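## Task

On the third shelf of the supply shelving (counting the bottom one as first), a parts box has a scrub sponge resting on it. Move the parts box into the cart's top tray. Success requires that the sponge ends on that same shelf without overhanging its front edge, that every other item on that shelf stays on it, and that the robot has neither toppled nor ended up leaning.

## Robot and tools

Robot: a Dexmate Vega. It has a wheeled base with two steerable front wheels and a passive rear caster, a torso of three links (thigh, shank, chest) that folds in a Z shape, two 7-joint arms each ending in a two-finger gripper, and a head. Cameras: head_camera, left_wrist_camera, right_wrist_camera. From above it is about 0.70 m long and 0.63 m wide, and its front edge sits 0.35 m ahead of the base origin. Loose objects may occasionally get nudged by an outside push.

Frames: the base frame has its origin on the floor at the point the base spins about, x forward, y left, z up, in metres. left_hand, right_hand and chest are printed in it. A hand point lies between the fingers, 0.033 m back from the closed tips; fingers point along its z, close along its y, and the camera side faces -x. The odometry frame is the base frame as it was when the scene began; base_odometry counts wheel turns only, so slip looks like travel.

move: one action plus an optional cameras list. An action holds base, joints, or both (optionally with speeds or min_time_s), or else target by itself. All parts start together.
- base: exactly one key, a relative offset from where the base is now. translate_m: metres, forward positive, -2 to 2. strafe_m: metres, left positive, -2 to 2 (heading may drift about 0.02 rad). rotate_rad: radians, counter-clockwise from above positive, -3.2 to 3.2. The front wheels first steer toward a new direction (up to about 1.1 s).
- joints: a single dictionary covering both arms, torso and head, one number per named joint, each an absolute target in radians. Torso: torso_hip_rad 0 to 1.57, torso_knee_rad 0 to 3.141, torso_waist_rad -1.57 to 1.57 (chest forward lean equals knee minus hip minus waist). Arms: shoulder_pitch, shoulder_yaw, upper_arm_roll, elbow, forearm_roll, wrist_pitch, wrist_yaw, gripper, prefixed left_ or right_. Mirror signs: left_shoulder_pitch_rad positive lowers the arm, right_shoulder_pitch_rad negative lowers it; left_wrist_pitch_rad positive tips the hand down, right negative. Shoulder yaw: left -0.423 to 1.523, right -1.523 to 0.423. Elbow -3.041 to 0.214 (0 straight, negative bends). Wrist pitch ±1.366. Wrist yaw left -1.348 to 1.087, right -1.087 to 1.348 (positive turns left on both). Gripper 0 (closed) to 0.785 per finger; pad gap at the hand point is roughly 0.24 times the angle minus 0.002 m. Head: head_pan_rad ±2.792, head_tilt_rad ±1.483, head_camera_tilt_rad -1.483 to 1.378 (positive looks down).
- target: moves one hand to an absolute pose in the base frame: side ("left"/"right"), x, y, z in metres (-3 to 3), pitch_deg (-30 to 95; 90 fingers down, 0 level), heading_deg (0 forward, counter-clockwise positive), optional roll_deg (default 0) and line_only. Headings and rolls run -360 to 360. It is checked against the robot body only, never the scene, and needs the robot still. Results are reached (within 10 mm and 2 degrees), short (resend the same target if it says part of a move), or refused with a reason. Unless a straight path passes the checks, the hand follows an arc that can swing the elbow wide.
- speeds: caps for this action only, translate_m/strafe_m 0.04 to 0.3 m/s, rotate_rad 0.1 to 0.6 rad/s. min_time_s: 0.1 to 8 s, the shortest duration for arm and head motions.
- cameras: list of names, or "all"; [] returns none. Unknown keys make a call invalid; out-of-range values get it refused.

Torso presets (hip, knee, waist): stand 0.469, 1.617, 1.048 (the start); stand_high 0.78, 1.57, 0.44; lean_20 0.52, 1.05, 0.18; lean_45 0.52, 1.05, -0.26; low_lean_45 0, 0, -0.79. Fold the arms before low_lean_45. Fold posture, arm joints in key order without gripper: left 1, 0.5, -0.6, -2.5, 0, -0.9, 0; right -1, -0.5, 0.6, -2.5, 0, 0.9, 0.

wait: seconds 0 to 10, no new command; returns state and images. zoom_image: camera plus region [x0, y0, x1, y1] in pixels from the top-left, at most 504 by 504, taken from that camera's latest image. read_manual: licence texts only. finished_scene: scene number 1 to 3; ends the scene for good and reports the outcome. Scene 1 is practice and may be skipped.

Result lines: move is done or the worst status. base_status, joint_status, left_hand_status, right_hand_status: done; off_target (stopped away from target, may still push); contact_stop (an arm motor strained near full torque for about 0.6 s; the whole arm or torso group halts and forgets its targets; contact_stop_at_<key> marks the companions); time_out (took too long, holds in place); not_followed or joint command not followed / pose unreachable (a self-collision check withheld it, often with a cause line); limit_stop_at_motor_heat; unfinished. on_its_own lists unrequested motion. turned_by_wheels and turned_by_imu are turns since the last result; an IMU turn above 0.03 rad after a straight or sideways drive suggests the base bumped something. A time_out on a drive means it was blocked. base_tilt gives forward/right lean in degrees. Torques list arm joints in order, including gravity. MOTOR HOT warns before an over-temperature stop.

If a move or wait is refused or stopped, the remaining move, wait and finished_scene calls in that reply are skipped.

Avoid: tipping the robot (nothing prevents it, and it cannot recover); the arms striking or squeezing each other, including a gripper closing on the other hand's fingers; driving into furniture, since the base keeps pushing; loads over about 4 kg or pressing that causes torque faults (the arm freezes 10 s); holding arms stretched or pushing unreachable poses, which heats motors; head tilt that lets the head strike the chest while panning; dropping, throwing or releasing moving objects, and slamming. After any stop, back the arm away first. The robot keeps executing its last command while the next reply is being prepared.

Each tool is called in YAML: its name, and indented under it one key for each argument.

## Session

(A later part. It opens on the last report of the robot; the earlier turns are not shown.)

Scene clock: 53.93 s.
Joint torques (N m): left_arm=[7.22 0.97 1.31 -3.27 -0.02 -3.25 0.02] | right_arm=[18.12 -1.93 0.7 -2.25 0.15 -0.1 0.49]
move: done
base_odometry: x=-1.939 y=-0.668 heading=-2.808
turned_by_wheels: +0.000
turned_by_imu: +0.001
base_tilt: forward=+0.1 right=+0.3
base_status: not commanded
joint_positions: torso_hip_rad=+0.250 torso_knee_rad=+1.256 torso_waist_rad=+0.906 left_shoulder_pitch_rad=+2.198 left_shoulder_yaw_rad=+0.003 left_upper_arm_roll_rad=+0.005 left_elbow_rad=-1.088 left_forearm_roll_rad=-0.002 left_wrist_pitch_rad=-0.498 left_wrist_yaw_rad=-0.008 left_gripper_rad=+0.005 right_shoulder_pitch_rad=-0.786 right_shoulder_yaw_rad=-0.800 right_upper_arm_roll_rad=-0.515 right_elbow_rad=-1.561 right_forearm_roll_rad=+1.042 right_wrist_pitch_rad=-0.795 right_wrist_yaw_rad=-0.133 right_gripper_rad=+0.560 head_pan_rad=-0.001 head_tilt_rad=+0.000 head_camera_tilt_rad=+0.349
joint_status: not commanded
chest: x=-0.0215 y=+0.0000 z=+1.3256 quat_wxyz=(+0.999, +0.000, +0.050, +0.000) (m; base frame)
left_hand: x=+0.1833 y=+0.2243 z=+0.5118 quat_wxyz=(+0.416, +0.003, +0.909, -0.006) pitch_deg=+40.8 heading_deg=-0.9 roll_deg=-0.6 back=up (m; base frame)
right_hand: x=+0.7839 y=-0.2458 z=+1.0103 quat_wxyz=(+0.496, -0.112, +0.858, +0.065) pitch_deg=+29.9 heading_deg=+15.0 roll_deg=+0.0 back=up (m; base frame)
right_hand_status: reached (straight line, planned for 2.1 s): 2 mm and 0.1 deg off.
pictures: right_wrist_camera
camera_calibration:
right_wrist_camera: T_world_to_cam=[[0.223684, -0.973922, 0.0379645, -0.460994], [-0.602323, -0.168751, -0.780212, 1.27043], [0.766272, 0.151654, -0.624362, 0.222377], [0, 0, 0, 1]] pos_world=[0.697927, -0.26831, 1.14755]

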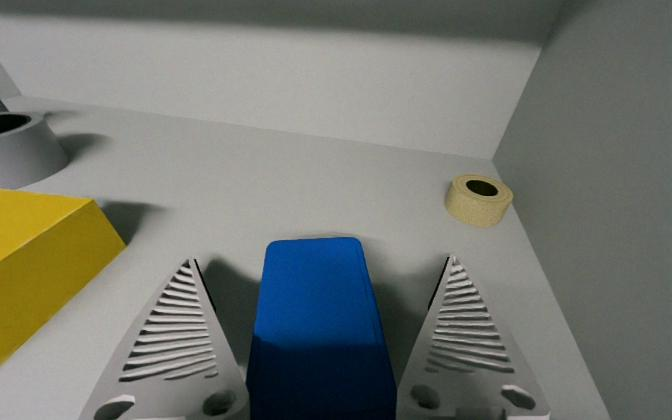

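move:
  target: {"side":"right","x":0.764,"y":-0.2505,"z":1.014,"pitch_deg":30,"heading_deg":15,"line_only":true}
  cameras: []

move:
  joints: {"right_gripper_rad":0.18}
  cameras: ["right_wrist_camera"]

move:
  target: {"side":"right","x":0.75,"y":-0.25,"z":1.08,"pitch_deg":30,"heading_deg":12,"line_only":true}
  cameras: ["head_camera","right_wrist_camera"]

Scene clock: 56.37 s.
Joint torques (N m): left_arm=[6.66 0.82 1.38 -4.23 -0.17 -2.32 0.03] | right_arm=[10.1 -4.75 9.85 -8.78 0.17 1.41 -0.32]
move: done
base_odometry: x=-1.939 y=-0.668 heading=-2.808
turned_by_wheels: +0.000
turned_by_imu: +0.001
base_tilt: forward=+0.2 right=+0.4
base_status: not commanded
joint_positions: torso_hip_rad=+0.250 torso_knee_rad=+1.256 torso_waist_rad=+0.906 left_shoulder_pitch_rad=+2.198 left_shoulder_yaw_rad=+0.003 left_upper_arm_roll_rad=+0.005 left_elbow_rad=-1.088 left_forearm_roll_rad=-0.002 left_wrist_pitch_rad=-0.498 left_wrist_yaw_rad=-0.008 left_gripper_rad=+0.005 right_shoulder_pitch_rad=-0.845 right_shoulder_yaw_rad=-0.847 right_upper_arm_roll_rad=-0.467 right_elbow_rad=-1.648 right_forearm_roll_rad=+1.088 right_wrist_pitch_rad=-0.814 right_wrist_yaw_rad=-0.166 right_gripper_rad=+0.560 head_pan_rad=-0.001 head_tilt_rad=+0.000 head_camera_tilt_rad=+0.349
joint_status: not commanded
chest: x=-0.0215 y=+0.0000 z=+1.3256 quat_wxyz=(+0.999, +0.000, +0.050, +0.000) (m; base frame)
left_hand: x=+0.1833 y=+0.2243 z=+0.5118 quat_wxyz=(+0.416, +0.003, +0.909, -0.006) pitch_deg=+40.8 heading_deg=-0.9 roll_deg=-0.6 back=up (m; base frame)
right_hand: x=+0.7652 y=-0.2502 z=+1.0137 quat_wxyz=(+0.496, -0.113, +0.859, +0.065) pitch_deg=+30.0 heading_deg=+15.0 roll_deg=+0.0 back=up (m; base frame)
right_hand_status: reached (straight line, planned for 0.6 s): 1 mm and 0.0 deg off.
pictures: none
No camera images: "cameras" was empty.

Scene clock: 57.30 s.
Joint torques (N m): left_arm=[7.65 0.53 1.24 -4.14 -0.15 -2.44 -0.01] | right_arm=[5.88 -7.26 7.73 -5.21 -0.06 -0.2 -0.88]
move: done
base_odometry: x=-1.939 y=-0.668 heading=-2.808
turned_by_wheels: +0.000
turned_by_imu: +0.000
base_tilt: forward=+0.2 right=+0.4
base_status: not commanded
joint_positions: torso_hip_rad=+0.250 torso_knee_rad=+1.256 torso_waist_rad=+0.906 left_shoulder_pitch_rad=+2.198 left_shoulder_yaw_rad=+0.003 left_upper_arm_roll_rad=+0.005 left_elbow_rad=-1.088 left_forearm_roll_rad=-0.002 left_wrist_pitch_rad=-0.498 left_wrist_yaw_rad=-0.008 left_gripper_rad=+0.005 right_shoulder_pitch_rad=-0.848 right_shoulder_yaw_rad=-0.849 right_upper_arm_roll_rad=-0.464 right_elbow_rad=-1.653 right_forearm_roll_rad=+1.091 right_wrist_pitch_rad=-0.814 right_wrist_yaw_rad=-0.167 right_gripper_rad=+0.180 head_pan_rad=-0.001 head_tilt_rad=+0.000 head_camera_tilt_rad=+0.349
joint_status: all done
chest: x=-0.0215 y=+0.0000 z=+1.3256 quat_wxyz=(+0.999, +0.000, +0.050, +0.000) (m; base frame)
left_hand: x=+0.1833 y=+0.2243 z=+0.5118 quat_wxyz=(+0.416, +0.003, +0.909, -0.006) pitch_deg=+40.8 heading_deg=-0.9 roll_deg=-0.6 back=up (m; base frame)
right_hand: x=+0.7644 y=-0.2502 z=+1.0144 quat_wxyz=(+0.496, -0.113, +0.858, +0.065) pitch_deg=+29.9 heading_deg=+15.0 roll_deg=+0.0 back=up (m; base frame)
pictures: right_wrist_camera
camera_calibration:
right_wrist_camera: T_world_to_cam=[[0.224844, -0.973639, 0.0383782, -0.462358], [-0.60243, -0.169862, -0.779888, 1.26053], [0.765848, 0.152233, -0.624742, 0.241444], [0, 0, 0, 1]] pos_world=[0.678429, -0.272811, 1.15165]

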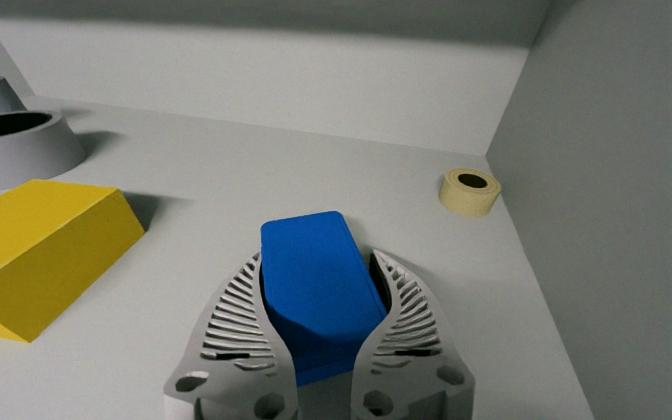

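Scene clock: 59.73 s.
Joint torques (N m): left_arm=[7.53 -0.03 1.3 -4.55 -0.09 -2.85 0.14] | right_arm=[24.92 -3.45 11.53 -9.29 -0.07 2.81 -0.38]
move: done
base_odometry: x=-1.939 y=-0.668 heading=-2.808
turned_by_wheels: +0.000
turned_by_imu: +0.001
base_tilt: forward=+0.2 right=+0.3
base_status: not commanded
joint_positions: torso_hip_rad=+0.250 torso_knee_rad=+1.256 torso_waist_rad=+0.906 left_shoulder_pitch_rad=+2.198 left_shoulder_yaw_rad=+0.003 left_upper_arm_roll_rad=+0.005 left_elbow_rad=-1.088 left_forearm_roll_rad=-0.002 left_wrist_pitch_rad=-0.498 left_wrist_yaw_rad=-0.008 left_gripper_rad=+0.005 right_shoulder_pitch_rad=-0.810 right_shoulder_yaw_rad=-0.834 right_upper_arm_roll_rad=-0.350 right_elbow_rad=-1.773 right_forearm_roll_rad=+1.255 right_wrist_pitch_rad=-0.998 right_wrist_yaw_rad=-0.379 right_gripper_rad=+0.180 head_pan_rad=-0.001 head_tilt_rad=+0.000 head_camera_tilt_rad=+0.349
joint_status: not commanded
chest: x=-0.0214 y=+0.0000 z=+1.3256 quat_wxyz=(+0.999, +0.000, +0.050, +0.000) (m; base frame)
left_hand: x=+0.1833 y=+0.2243 z=+0.5118 quat_wxyz=(+0.416, +0.003, +0.909, -0.006) pitch_deg=+40.8 heading_deg=-0.9 roll_deg=-0.6 back=up (m; base frame)
right_hand: x=+0.7503 y=-0.2500 z=+1.0774 quat_wxyz=(+0.497, -0.091, +0.862, +0.053) pitch_deg=+30.1 heading_deg=+12.1 roll_deg=+0.0 back=up (m; base frame)
right_hand_status: reached (straight line, planned for 1.0 s): 3 mm and 0.1 deg off.
pictures: head_camera, right_wrist_camera
camera_calibration:
head_camera: T_world_to_cam=[[0.0120225, -0.999796, 0.0162498, 0.00698116], [-0.430479, -0.019843, -0.902383, 1.26525], [0.902521, 0.00385368, -0.430629, 0.641156], [0, 0, 0, 1]] pos_world=[-0.0340764, 0.0296154, 1.41773]
right_wrist_camera: T_world_to_cam=[[0.174452, -0.983925, 0.0381828, -0.425923], [-0.612361, -0.138776, -0.778303, 1.31482], [0.771091, 0.112395, -0.626727, 0.279808], [0, 0, 0, 1]] pos_world=[0.663691, -0.268059, 1.21496]

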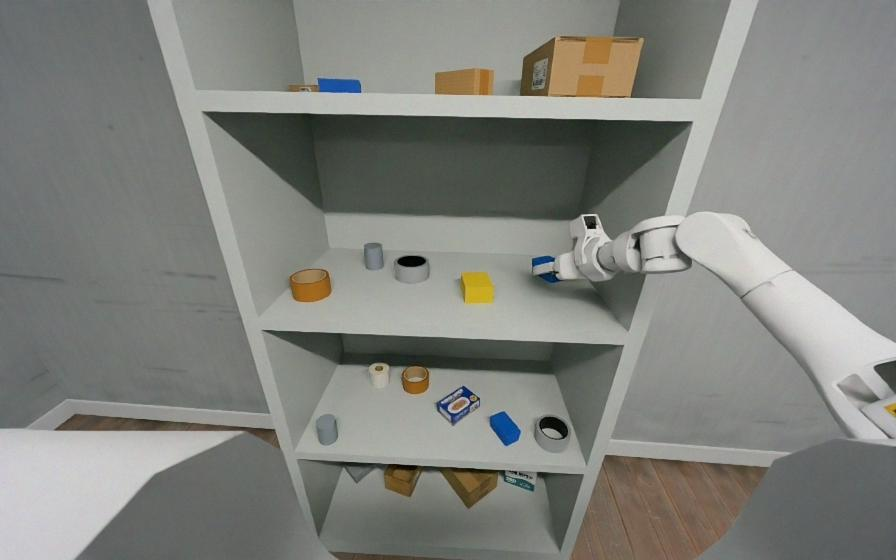

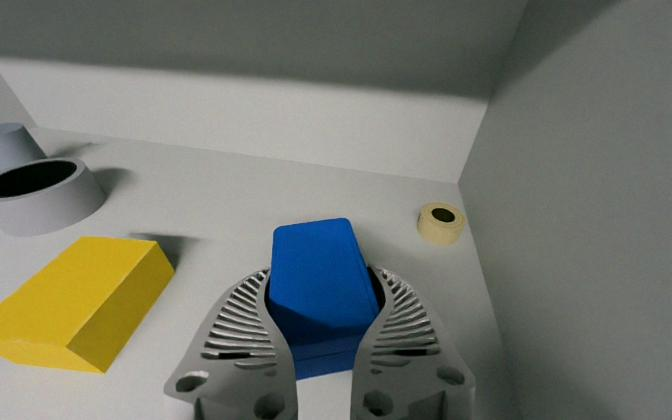

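move:
  base: {"translate_m":-0.6}
  joints: {"head_pan_rad":-2.3}
  cameras: ["head_camera"]

Scene clock: 64.20 s.
Joint torques (N m): left_arm=[7.06 0.36 1.23 -3.98 -0.05 -2.61 0] | right_arm=[24.66 -3.75 11.79 -9.43 -0.06 3.98 -0.29]
move: done
base_odometry: x=-1.371 y=-0.473 heading=-2.809
turned_by_wheels: -0.001
turned_by_imu: +0.003
base_tilt: forward=+0.2 right=+0.3
base_status: done
joint_positions: torso_hip_rad=+0.250 torso_knee_rad=+1.256 torso_waist_rad=+0.906 left_shoulder_pitch_rad=+2.198 left_shoulder_yaw_rad=+0.003 left_upper_arm_roll_rad=+0.005 left_elbow_rad=-1.088 left_forearm_roll_rad=-0.002 left_wrist_pitch_rad=-0.498 left_wrist_yaw_rad=-0.008 left_gripper_rad=+0.005 right_shoulder_pitch_rad=-0.809 right_shoulder_yaw_rad=-0.834 right_upper_arm_roll_rad=-0.348 right_elbow_rad=-1.776 right_forearm_roll_rad=+1.259 right_wrist_pitch_rad=-1.002 right_wrist_yaw_rad=-0.384 right_gripper_rad=+0.180 head_pan_rad=-2.299 head_tilt_rad=+0.000 head_camera_tilt_rad=+0.349
joint_status: all done
chest: x=-0.0213 y=+0.0000 z=+1.3256 quat_wxyz=(+0.999, +0.000, +0.050, +0.000) (m; base frame)
left_hand: x=+0.1833 y=+0.2243 z=+0.5117 quat_wxyz=(+0.416, +0.003, +0.909, -0.006) pitch_deg=+40.8 heading_deg=-0.9 roll_deg=-0.6 back=up (m; base frame)
right_hand: x=+0.7499 y=-0.2500 z=+1.0789 quat_wxyz=(+0.496, -0.091, +0.862, +0.052) pitch_deg=+30.1 heading_deg=+12.0 roll_deg=+0.0 back=up (m; base frame)
pictures: head_camera
camera_calibration:
head_camera: T_world_to_cam=[[-0.747746, 0.657501, 0.0925659, -0.16644], [0.11509, 0.265643, -0.957177, 1.38992], [-0.653935, -0.705072, -0.274305, 0.285688], [0, 0, 0, 1]] pos_world=[-0.0976005, -0.0583569, 1.42417]

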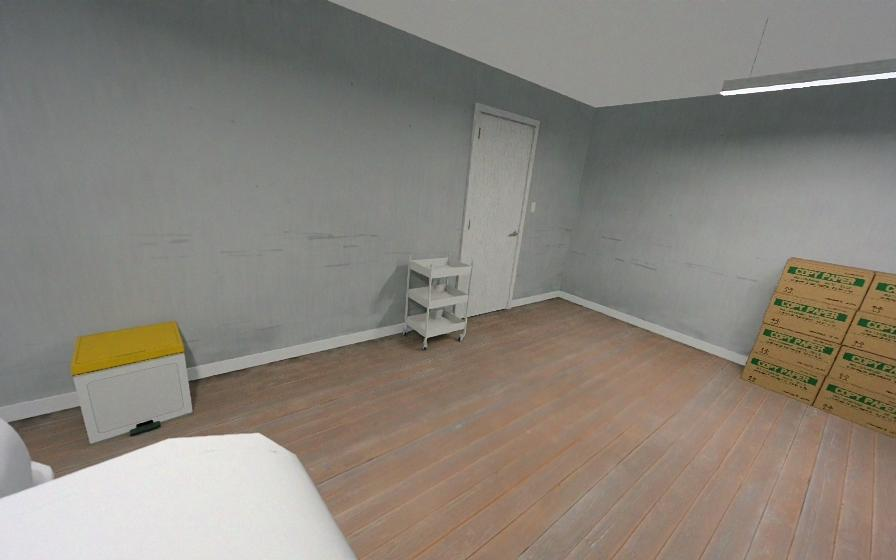

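move:
  base: {"translate_m":-1.74}
  joints: {"right_shoulder_pitch_rad":-1.09,"right_shoulder_yaw_rad":-0.596,"right_upper_arm_roll_rad":-0.494,"right_elbow_rad":-1.878,"right_forearm_roll_rad":1.182,"right_wrist_pitch_rad":-0.667,"right_wrist_yaw_rad":-0.9,"head_pan_rad":0,"head_camera_tilt_rad":0.4}
  min_time_s: 3
  cameras: []

move:
  base: {"rotate_rad":-1.66}
  cameras: ["head_camera","right_wrist_camera"]

Scene clock: 73.27 s.
Joint torques (N m): left_arm=[7.07 1.12 1.18 -4.17 -0.12 -3.05 0.06] | right_arm=[12.17 -0.93 3.8 -11.57 -1.09 2.74 -0.24]
move: done
base_odometry: x=+0.275 y=+0.091 heading=-2.810
turned_by_wheels: -0.001
turned_by_imu: +0.011
base_tilt: forward=+0.2 right=+0.3
base_status: done
joint_positions: torso_hip_rad=+0.250 torso_knee_rad=+1.256 torso_waist_rad=+0.906 left_shoulder_pitch_rad=+2.198 left_shoulder_yaw_rad=+0.003 left_upper_arm_roll_rad=+0.005 left_elbow_rad=-1.088 left_forearm_roll_rad=-0.002 left_wrist_pitch_rad=-0.498 left_wrist_yaw_rad=-0.008 left_gripper_rad=+0.005 right_shoulder_pitch_rad=-1.090 right_shoulder_yaw_rad=-0.596 right_upper_arm_roll_rad=-0.494 right_elbow_rad=-1.878 right_forearm_roll_rad=+1.182 right_wrist_pitch_rad=-0.667 right_wrist_yaw_rad=-0.900 right_gripper_rad=+0.180 head_pan_rad=-0.001 head_tilt_rad=+0.000 head_camera_tilt_rad=+0.399
joint_status: all done
chest: x=-0.0213 y=+0.0000 z=+1.3256 quat_wxyz=(+0.999, +0.000, +0.050, +0.000) (m; base frame)
left_hand: x=+0.1833 y=+0.2243 z=+0.5117 quat_wxyz=(+0.416, +0.003, +0.909, -0.006) pitch_deg=+40.8 heading_deg=-0.9 roll_deg=-0.6 back=up (m; base frame)
right_hand: x=+0.7069 y=-0.2018 z=+0.9430 quat_wxyz=(+0.498, +0.044, +0.866, -0.006) pitch_deg=+30.2 heading_deg=-3.6 roll_deg=+2.2 back=up (m; base frame)
pictures: none
No camera images: "cameras" was empty.

Scene clock: 77.60 s.
Joint torques (N m): left_arm=[7.51 -0.27 1.11 -3.99 -0.09 -2.58 0.13] | right_arm=[12.95 -1.03 5.29 -10.62 -1.07 2.84 -0.25]
move: done
base_odometry: x=+0.276 y=+0.091 heading=+1.815
turned_by_wheels: -1.658
turned_by_imu: -1.613
base_tilt: forward=+0.2 right=+0.3
base_status: done
joint_positions: torso_hip_rad=+0.250 torso_knee_rad=+1.256 torso_waist_rad=+0.906 left_shoulder_pitch_rad=+2.198 left_shoulder_yaw_rad=+0.003 left_upper_arm_roll_rad=+0.005 left_elbow_rad=-1.088 left_forearm_roll_rad=-0.002 left_wrist_pitch_rad=-0.498 left_wrist_yaw_rad=-0.008 left_gripper_rad=+0.005 right_shoulder_pitch_rad=-1.090 right_shoulder_yaw_rad=-0.596 right_upper_arm_roll_rad=-0.494 right_elbow_rad=-1.878 right_forearm_roll_rad=+1.182 right_wrist_pitch_rad=-0.667 right_wrist_yaw_rad=-0.900 right_gripper_rad=+0.180 head_pan_rad=-0.001 head_tilt_rad=+0.000 head_camera_tilt_rad=+0.399
joint_status: not commanded
chest: x=-0.0213 y=+0.0000 z=+1.3256 quat_wxyz=(+0.999, +0.000, +0.050, +0.000) (m; base frame)
left_hand: x=+0.1833 y=+0.2243 z=+0.5117 quat_wxyz=(+0.416, +0.003, +0.909, -0.006) pitch_deg=+40.8 heading_deg=-0.9 roll_deg=-0.6 back=up (m; base frame)
right_hand: x=+0.7069 y=-0.2018 z=+0.9430 quat_wxyz=(+0.498, +0.044, +0.866, -0.006) pitch_deg=+30.2 heading_deg=-3.6 roll_deg=+2.2 back=up (m; base frame)
pictures: head_camera, right_wrist_camera
camera_calibration:
head_camera: T_world_to_cam=[[0.0126853, -0.999798, 0.0155883, 0.00796706], [-0.475136, -0.0197441, -0.879691, 1.22981], [0.879821, 0.00375261, -0.47529, 0.701276], [0, 0, 0, 1]] pos_world=[-0.0327723, 0.0296153, 1.41504]
right_wrist_camera: T_world_to_cam=[[-0.116428, -0.993179, 0.00630017, -0.131988], [-0.626662, 0.0685379, -0.776272, 1.24021], [0.770545, -0.094328, -0.630367, 0.185722], [0, 0, 0, 1]] pos_world=[0.618715, -0.19857, 1.08064]

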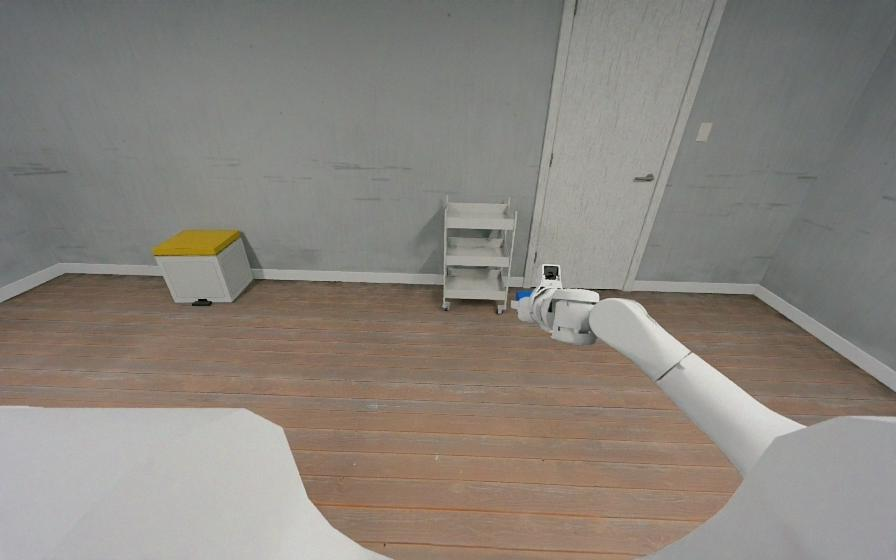

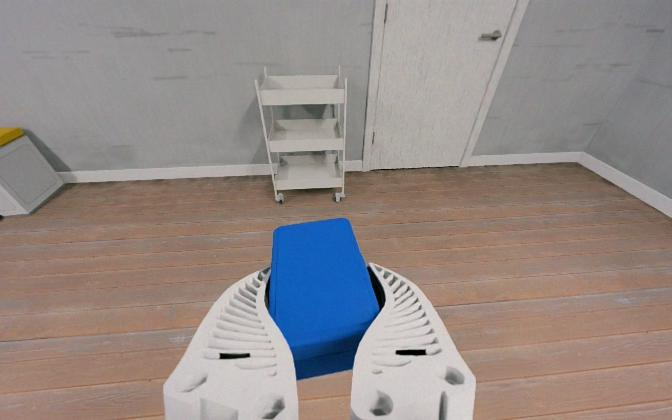

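move:
  base: {"translate_m":1.59}
  cameras: ["head_camera"]

Scene clock: 85.20 s.
Joint torques (N m): left_arm=[7.51 0.75 1.09 -3.75 -0.05 -3.02 0.14] | right_arm=[13.43 -0.11 3.89 -11.01 -0.86 3.21 -0.31]
move: done
base_odometry: x=-0.104 y=+1.635 heading=+1.814
turned_by_wheels: -0.001
turned_by_imu: -0.008
base_tilt: forward=+0.1 right=+0.3
base_status: done
joint_positions: torso_hip_rad=+0.250 torso_knee_rad=+1.256 torso_waist_rad=+0.906 left_shoulder_pitch_rad=+2.198 left_shoulder_yaw_rad=+0.003 left_upper_arm_roll_rad=+0.005 left_elbow_rad=-1.088 left_forearm_roll_rad=-0.002 left_wrist_pitch_rad=-0.498 left_wrist_yaw_rad=-0.008 left_gripper_rad=+0.005 right_shoulder_pitch_rad=-1.090 right_shoulder_yaw_rad=-0.596 right_upper_arm_roll_rad=-0.494 right_elbow_rad=-1.878 right_forearm_roll_rad=+1.182 right_wrist_pitch_rad=-0.667 right_wrist_yaw_rad=-0.900 right_gripper_rad=+0.180 head_pan_rad=-0.001 head_tilt_rad=+0.000 head_camera_tilt_rad=+0.399
joint_status: not commanded
chest: x=-0.0212 y=+0.0000 z=+1.3256 quat_wxyz=(+0.999, +0.000, +0.050, +0.000) (m; base frame)
left_hand: x=+0.1833 y=+0.2243 z=+0.5117 quat_wxyz=(+0.416, +0.003, +0.909, -0.006) pitch_deg=+40.8 heading_deg=-0.9 roll_deg=-0.6 back=up (m; base frame)
right_hand: x=+0.7069 y=-0.2018 z=+0.9429 quat_wxyz=(+0.498, +0.044, +0.866, -0.006) pitch_deg=+30.3 heading_deg=-3.6 roll_deg=+2.2 back=up (m; base frame)
pictures: head_camera
camera_calibration:
head_camera: T_world_to_cam=[[0.0127752, -0.999798, 0.0155396, 0.00803666], [-0.475211, -0.0197443, -0.87965, 1.22984], [0.879779, 0.00385316, -0.475367, 0.701205], [0, 0, 0, 1]] pos_world=[-0.0325729, 0.0296156, 1.41504]

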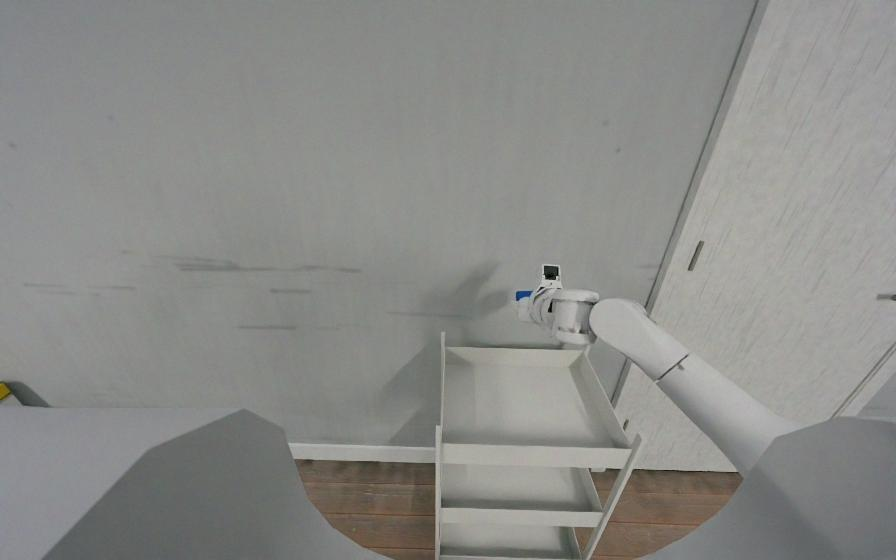

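move:
  target: {"side":"right","x":0.645,"y":-0.19,"z":0.7,"pitch_deg":30,"heading_deg":-3,"line_only":true}
  cameras: ["right_wrist_camera"]

move:
  target: {"side":"right","x":0.645,"y":-0.19,"z":0.685,"pitch_deg":30,"heading_deg":-3,"line_only":true}
  cameras: ["right_wrist_camera"]

Scene clock: 89.60 s.
Joint torques (N m): left_arm=[7.9 -0.28 1.16 -5.13 -0.11 -2.54 0.07] | right_arm=[8.29 0.7 1.75 -5.41 -0.86 3.29 0.09]
move: done
base_odometry: x=-0.104 y=+1.635 heading=+1.814
turned_by_wheels: +0.000
turned_by_imu: +0.001
base_tilt: forward=+0.2 right=+0.3
base_status: not commanded
joint_positions: torso_hip_rad=+0.250 torso_knee_rad=+1.256 torso_waist_rad=+0.906 left_shoulder_pitch_rad=+2.198 left_shoulder_yaw_rad=+0.003 left_upper_arm_roll_rad=+0.005 left_elbow_rad=-1.088 left_forearm_roll_rad=-0.002 left_wrist_pitch_rad=-0.498 left_wrist_yaw_rad=-0.008 left_gripper_rad=+0.005 right_shoulder_pitch_rad=-1.279 right_shoulder_yaw_rad=-0.453 right_upper_arm_roll_rad=-0.746 right_elbow_rad=-1.324 right_forearm_roll_rad=+0.786 right_wrist_pitch_rad=-0.071 right_wrist_yaw_rad=-0.556 right_gripper_rad=+0.180 head_pan_rad=-0.001 head_tilt_rad=+0.000 head_camera_tilt_rad=+0.399
joint_status: not commanded
chest: x=-0.0212 y=+0.0000 z=+1.3256 quat_wxyz=(+0.999, +0.000, +0.050, +0.000) (m; base frame)
left_hand: x=+0.1833 y=+0.2243 z=+0.5117 quat_wxyz=(+0.416, +0.003, +0.909, -0.006) pitch_deg=+40.8 heading_deg=-0.9 roll_deg=-0.6 back=up (m; base frame)
right_hand: x=+0.6456 y=-0.1904 z=+0.7014 quat_wxyz=(+0.500, +0.023, +0.866, -0.013) pitch_deg=+30.0 heading_deg=-3.1 roll_deg=+0.0 back=up (m; base frame)
right_hand_status: reached (straight line, planned for 2.4 s): 2 mm and 0.1 deg off.
pictures: right_wrist_camera
camera_calibration:
right_wrist_camera: T_world_to_cam=[[-0.0884712, -0.995347, 0.038174, -0.16714], [-0.626542, 0.0258149, -0.77896, 1.00728], [0.77435, -0.0928332, -0.62591, 0.0764377], [0, 0, 0, 1]] pos_world=[0.557127, -0.18527, 0.838855]

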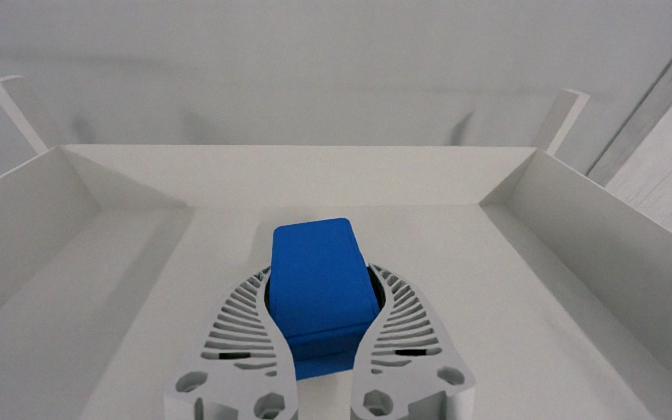

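Scene clock: 91.40 s.
Joint torques (N m): left_arm=[7.73 0.1 1.12 -3.39 -0.11 -3.09 0.01] | right_arm=[11.2 0.86 -0.73 1.72 0.86 -1.8 0.58]
move: done
base_odometry: x=-0.104 y=+1.635 heading=+1.814
turned_by_wheels: +0.000
turned_by_imu: +0.000
base_tilt: forward=+0.1 right=+0.3
base_status: not commanded
joint_positions: torso_hip_rad=+0.250 torso_knee_rad=+1.256 torso_waist_rad=+0.906 left_shoulder_pitch_rad=+2.198 left_shoulder_yaw_rad=+0.003 left_upper_arm_roll_rad=+0.005 left_elbow_rad=-1.088 left_forearm_roll_rad=-0.002 left_wrist_pitch_rad=-0.498 left_wrist_yaw_rad=-0.008 left_gripper_rad=+0.005 right_shoulder_pitch_rad=-1.267 right_shoulder_yaw_rad=-0.419 right_upper_arm_roll_rad=-0.758 right_elbow_rad=-1.237 right_forearm_roll_rad=+0.769 right_wrist_pitch_rad=-0.020 right_wrist_yaw_rad=-0.524 right_gripper_rad=+0.180 head_pan_rad=-0.001 head_tilt_rad=+0.000 head_camera_tilt_rad=+0.399
joint_status: not commanded
chest: x=-0.0216 y=+0.0000 z=+1.3256 quat_wxyz=(+0.999, +0.000, +0.050, +0.000) (m; base frame)
left_hand: x=+0.1834 y=+0.2243 z=+0.5118 quat_wxyz=(+0.417, +0.003, +0.909, -0.006) pitch_deg=+40.8 heading_deg=-0.9 roll_deg=-0.6 back=up (m; base frame)
right_hand: x=+0.6454 y=-0.1901 z=+0.6871 quat_wxyz=(+0.501, +0.023, +0.865, -0.013) pitch_deg=+29.9 heading_deg=-3.0 roll_deg=+0.0 back=up (m; base frame)
right_hand_status: reached (straight line, planned for 0.6 s): 2 mm and 0.1 deg off.
pictures: right_wrist_camera
camera_calibration:
right_wrist_camera: T_world_to_cam=[[-0.0878784, -0.995406, 0.0380137, -0.166538], [-0.62431, 0.0252996, -0.780767, 0.995734], [0.776218, -0.0923449, -0.623664, 0.0649138], [0, 0, 0, 1]] pos_world=[0.556624, -0.18497, 0.824252]

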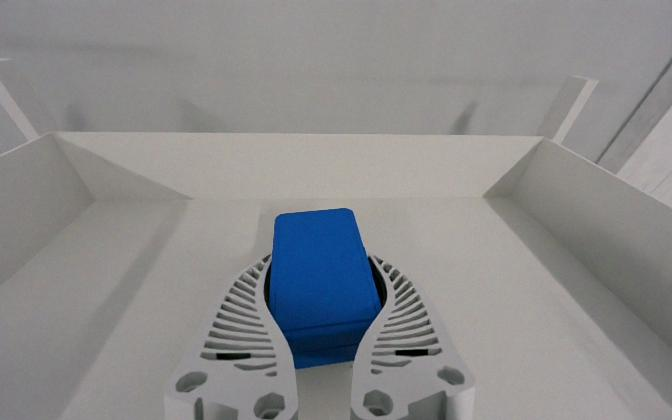

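Contact. Release and retreat.

move:
  joints: {"right_gripper_rad":0.42}
  cameras: []

move:
  target: {"side":"right","x":0.57,"y":-0.187,"z":0.735,"pitch_deg":30,"heading_deg":-3,"line_only":true}
  cameras: ["right_wrist_camera"]

Scene clock: 92.50 s.
Joint torques (N m): left_arm=[7.33 0.48 1.25 -4.29 -0.08 -2.37 0.07] | right_arm=[13.27 0.15 -0.37 -2.88 -0.24 1.17 0.22]
move: done
base_odometry: x=-0.104 y=+1.635 heading=+1.814
turned_by_wheels: +0.000
turned_by_imu: +0.000
base_tilt: forward=+0.1 right=+0.3
base_status: not commanded
joint_positions: torso_hip_rad=+0.250 torso_knee_rad=+1.256 torso_waist_rad=+0.906 left_shoulder_pitch_rad=+2.198 left_shoulder_yaw_rad=+0.003 left_upper_arm_roll_rad=+0.005 left_elbow_rad=-1.088 left_forearm_roll_rad=-0.002 left_wrist_pitch_rad=-0.498 left_wrist_yaw_rad=-0.008 left_gripper_rad=+0.005 right_shoulder_pitch_rad=-1.266 right_shoulder_yaw_rad=-0.418 right_upper_arm_roll_rad=-0.759 right_elbow_rad=-1.231 right_forearm_roll_rad=+0.768 right_wrist_pitch_rad=-0.018 right_wrist_yaw_rad=-0.522 right_gripper_rad=+0.420 head_pan_rad=-0.001 head_tilt_rad=+0.000 head_camera_tilt_rad=+0.399
joint_status: all done
chest: x=-0.0216 y=+0.0000 z=+1.3256 quat_wxyz=(+0.999, +0.000, +0.050, +0.000) (m; base frame)
left_hand: x=+0.1834 y=+0.2243 z=+0.5118 quat_wxyz=(+0.417, +0.003, +0.909, -0.006) pitch_deg=+40.8 heading_deg=-0.9 roll_deg=-0.6 back=up (m; base frame)
right_hand: x=+0.6451 y=-0.1901 z=+0.6857 quat_wxyz=(+0.500, +0.023, +0.865, -0.013) pitch_deg=+29.9 heading_deg=-3.0 roll_deg=+0.0 back=up (m; base frame)
pictures: none
No camera images: "cameras" was empty.

Scene clock: 95.93 s.
Joint torques (N m): left_arm=[7.23 0.16 1.11 -5.02 -0.06 -2.79 0.13] | right_arm=[5.44 -3.56 7.99 -11.59 -1.06 2.86 -0.21]
move: done
base_odometry: x=-0.104 y=+1.635 heading=+1.814
turned_by_wheels: +0.000
turned_by_imu: +0.001
base_tilt: forward=+0.1 right=+0.4
base_status: not commanded
joint_positions: torso_hip_rad=+0.250 torso_knee_rad=+1.256 torso_waist_rad=+0.906 left_shoulder_pitch_rad=+2.198 left_shoulder_yaw_rad=+0.003 left_upper_arm_roll_rad=+0.005 left_elbow_rad=-1.088 left_forearm_roll_rad=-0.002 left_wrist_pitch_rad=-0.498 left_wrist_yaw_rad=-0.008 left_gripper_rad=+0.005 right_shoulder_pitch_rad=-1.486 right_shoulder_yaw_rad=-0.619 right_upper_arm_roll_rad=-0.712 right_elbow_rad=-1.726 right_forearm_roll_rad=+0.810 right_wrist_pitch_rad=-0.132 right_wrist_yaw_rad=-0.720 right_gripper_rad=+0.420 head_pan_rad=-0.001 head_tilt_rad=+0.000 head_camera_tilt_rad=+0.399
joint_status: not commanded
chest: x=-0.0215 y=+0.0000 z=+1.3256 quat_wxyz=(+0.999, +0.000, +0.050, +0.000) (m; base frame)
left_hand: x=+0.1833 y=+0.2243 z=+0.5118 quat_wxyz=(+0.416, +0.003, +0.909, -0.006) pitch_deg=+40.8 heading_deg=-0.9 roll_deg=-0.6 back=up (m; base frame)
right_hand: x=+0.5708 y=-0.1870 z=+0.7338 quat_wxyz=(+0.499, +0.023, +0.866, -0.013) pitch_deg=+30.0 heading_deg=-3.0 roll_deg=+0.0 back=up (m; base frame)
right_hand_status: reached (straight line, planned for 1.9 s): 1 mm and 0.1 deg off.
pictures: right_wrist_camera
camera_calibration:
right_wrist_camera: T_world_to_cam=[[-0.0871287, -0.995436, 0.0389348, -0.172938], [-0.626789, 0.0244, -0.778807, 0.985295], [0.774302, -0.0922603, -0.626054, 0.155207], [0, 0, 0, 1]] pos_world=[0.482327, -0.18187, 0.871256]

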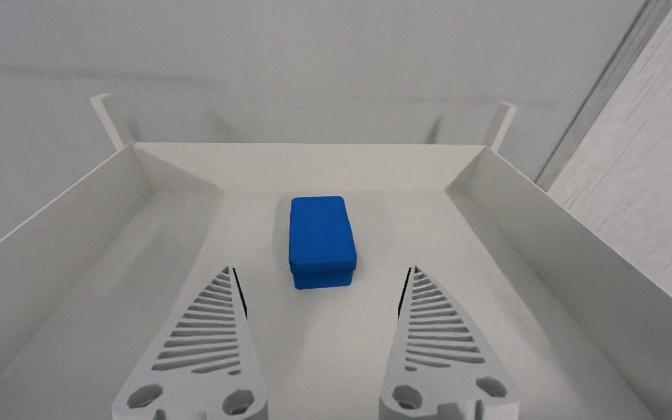

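finished_scene:
  scene: 3

The scene is finished: the task was done.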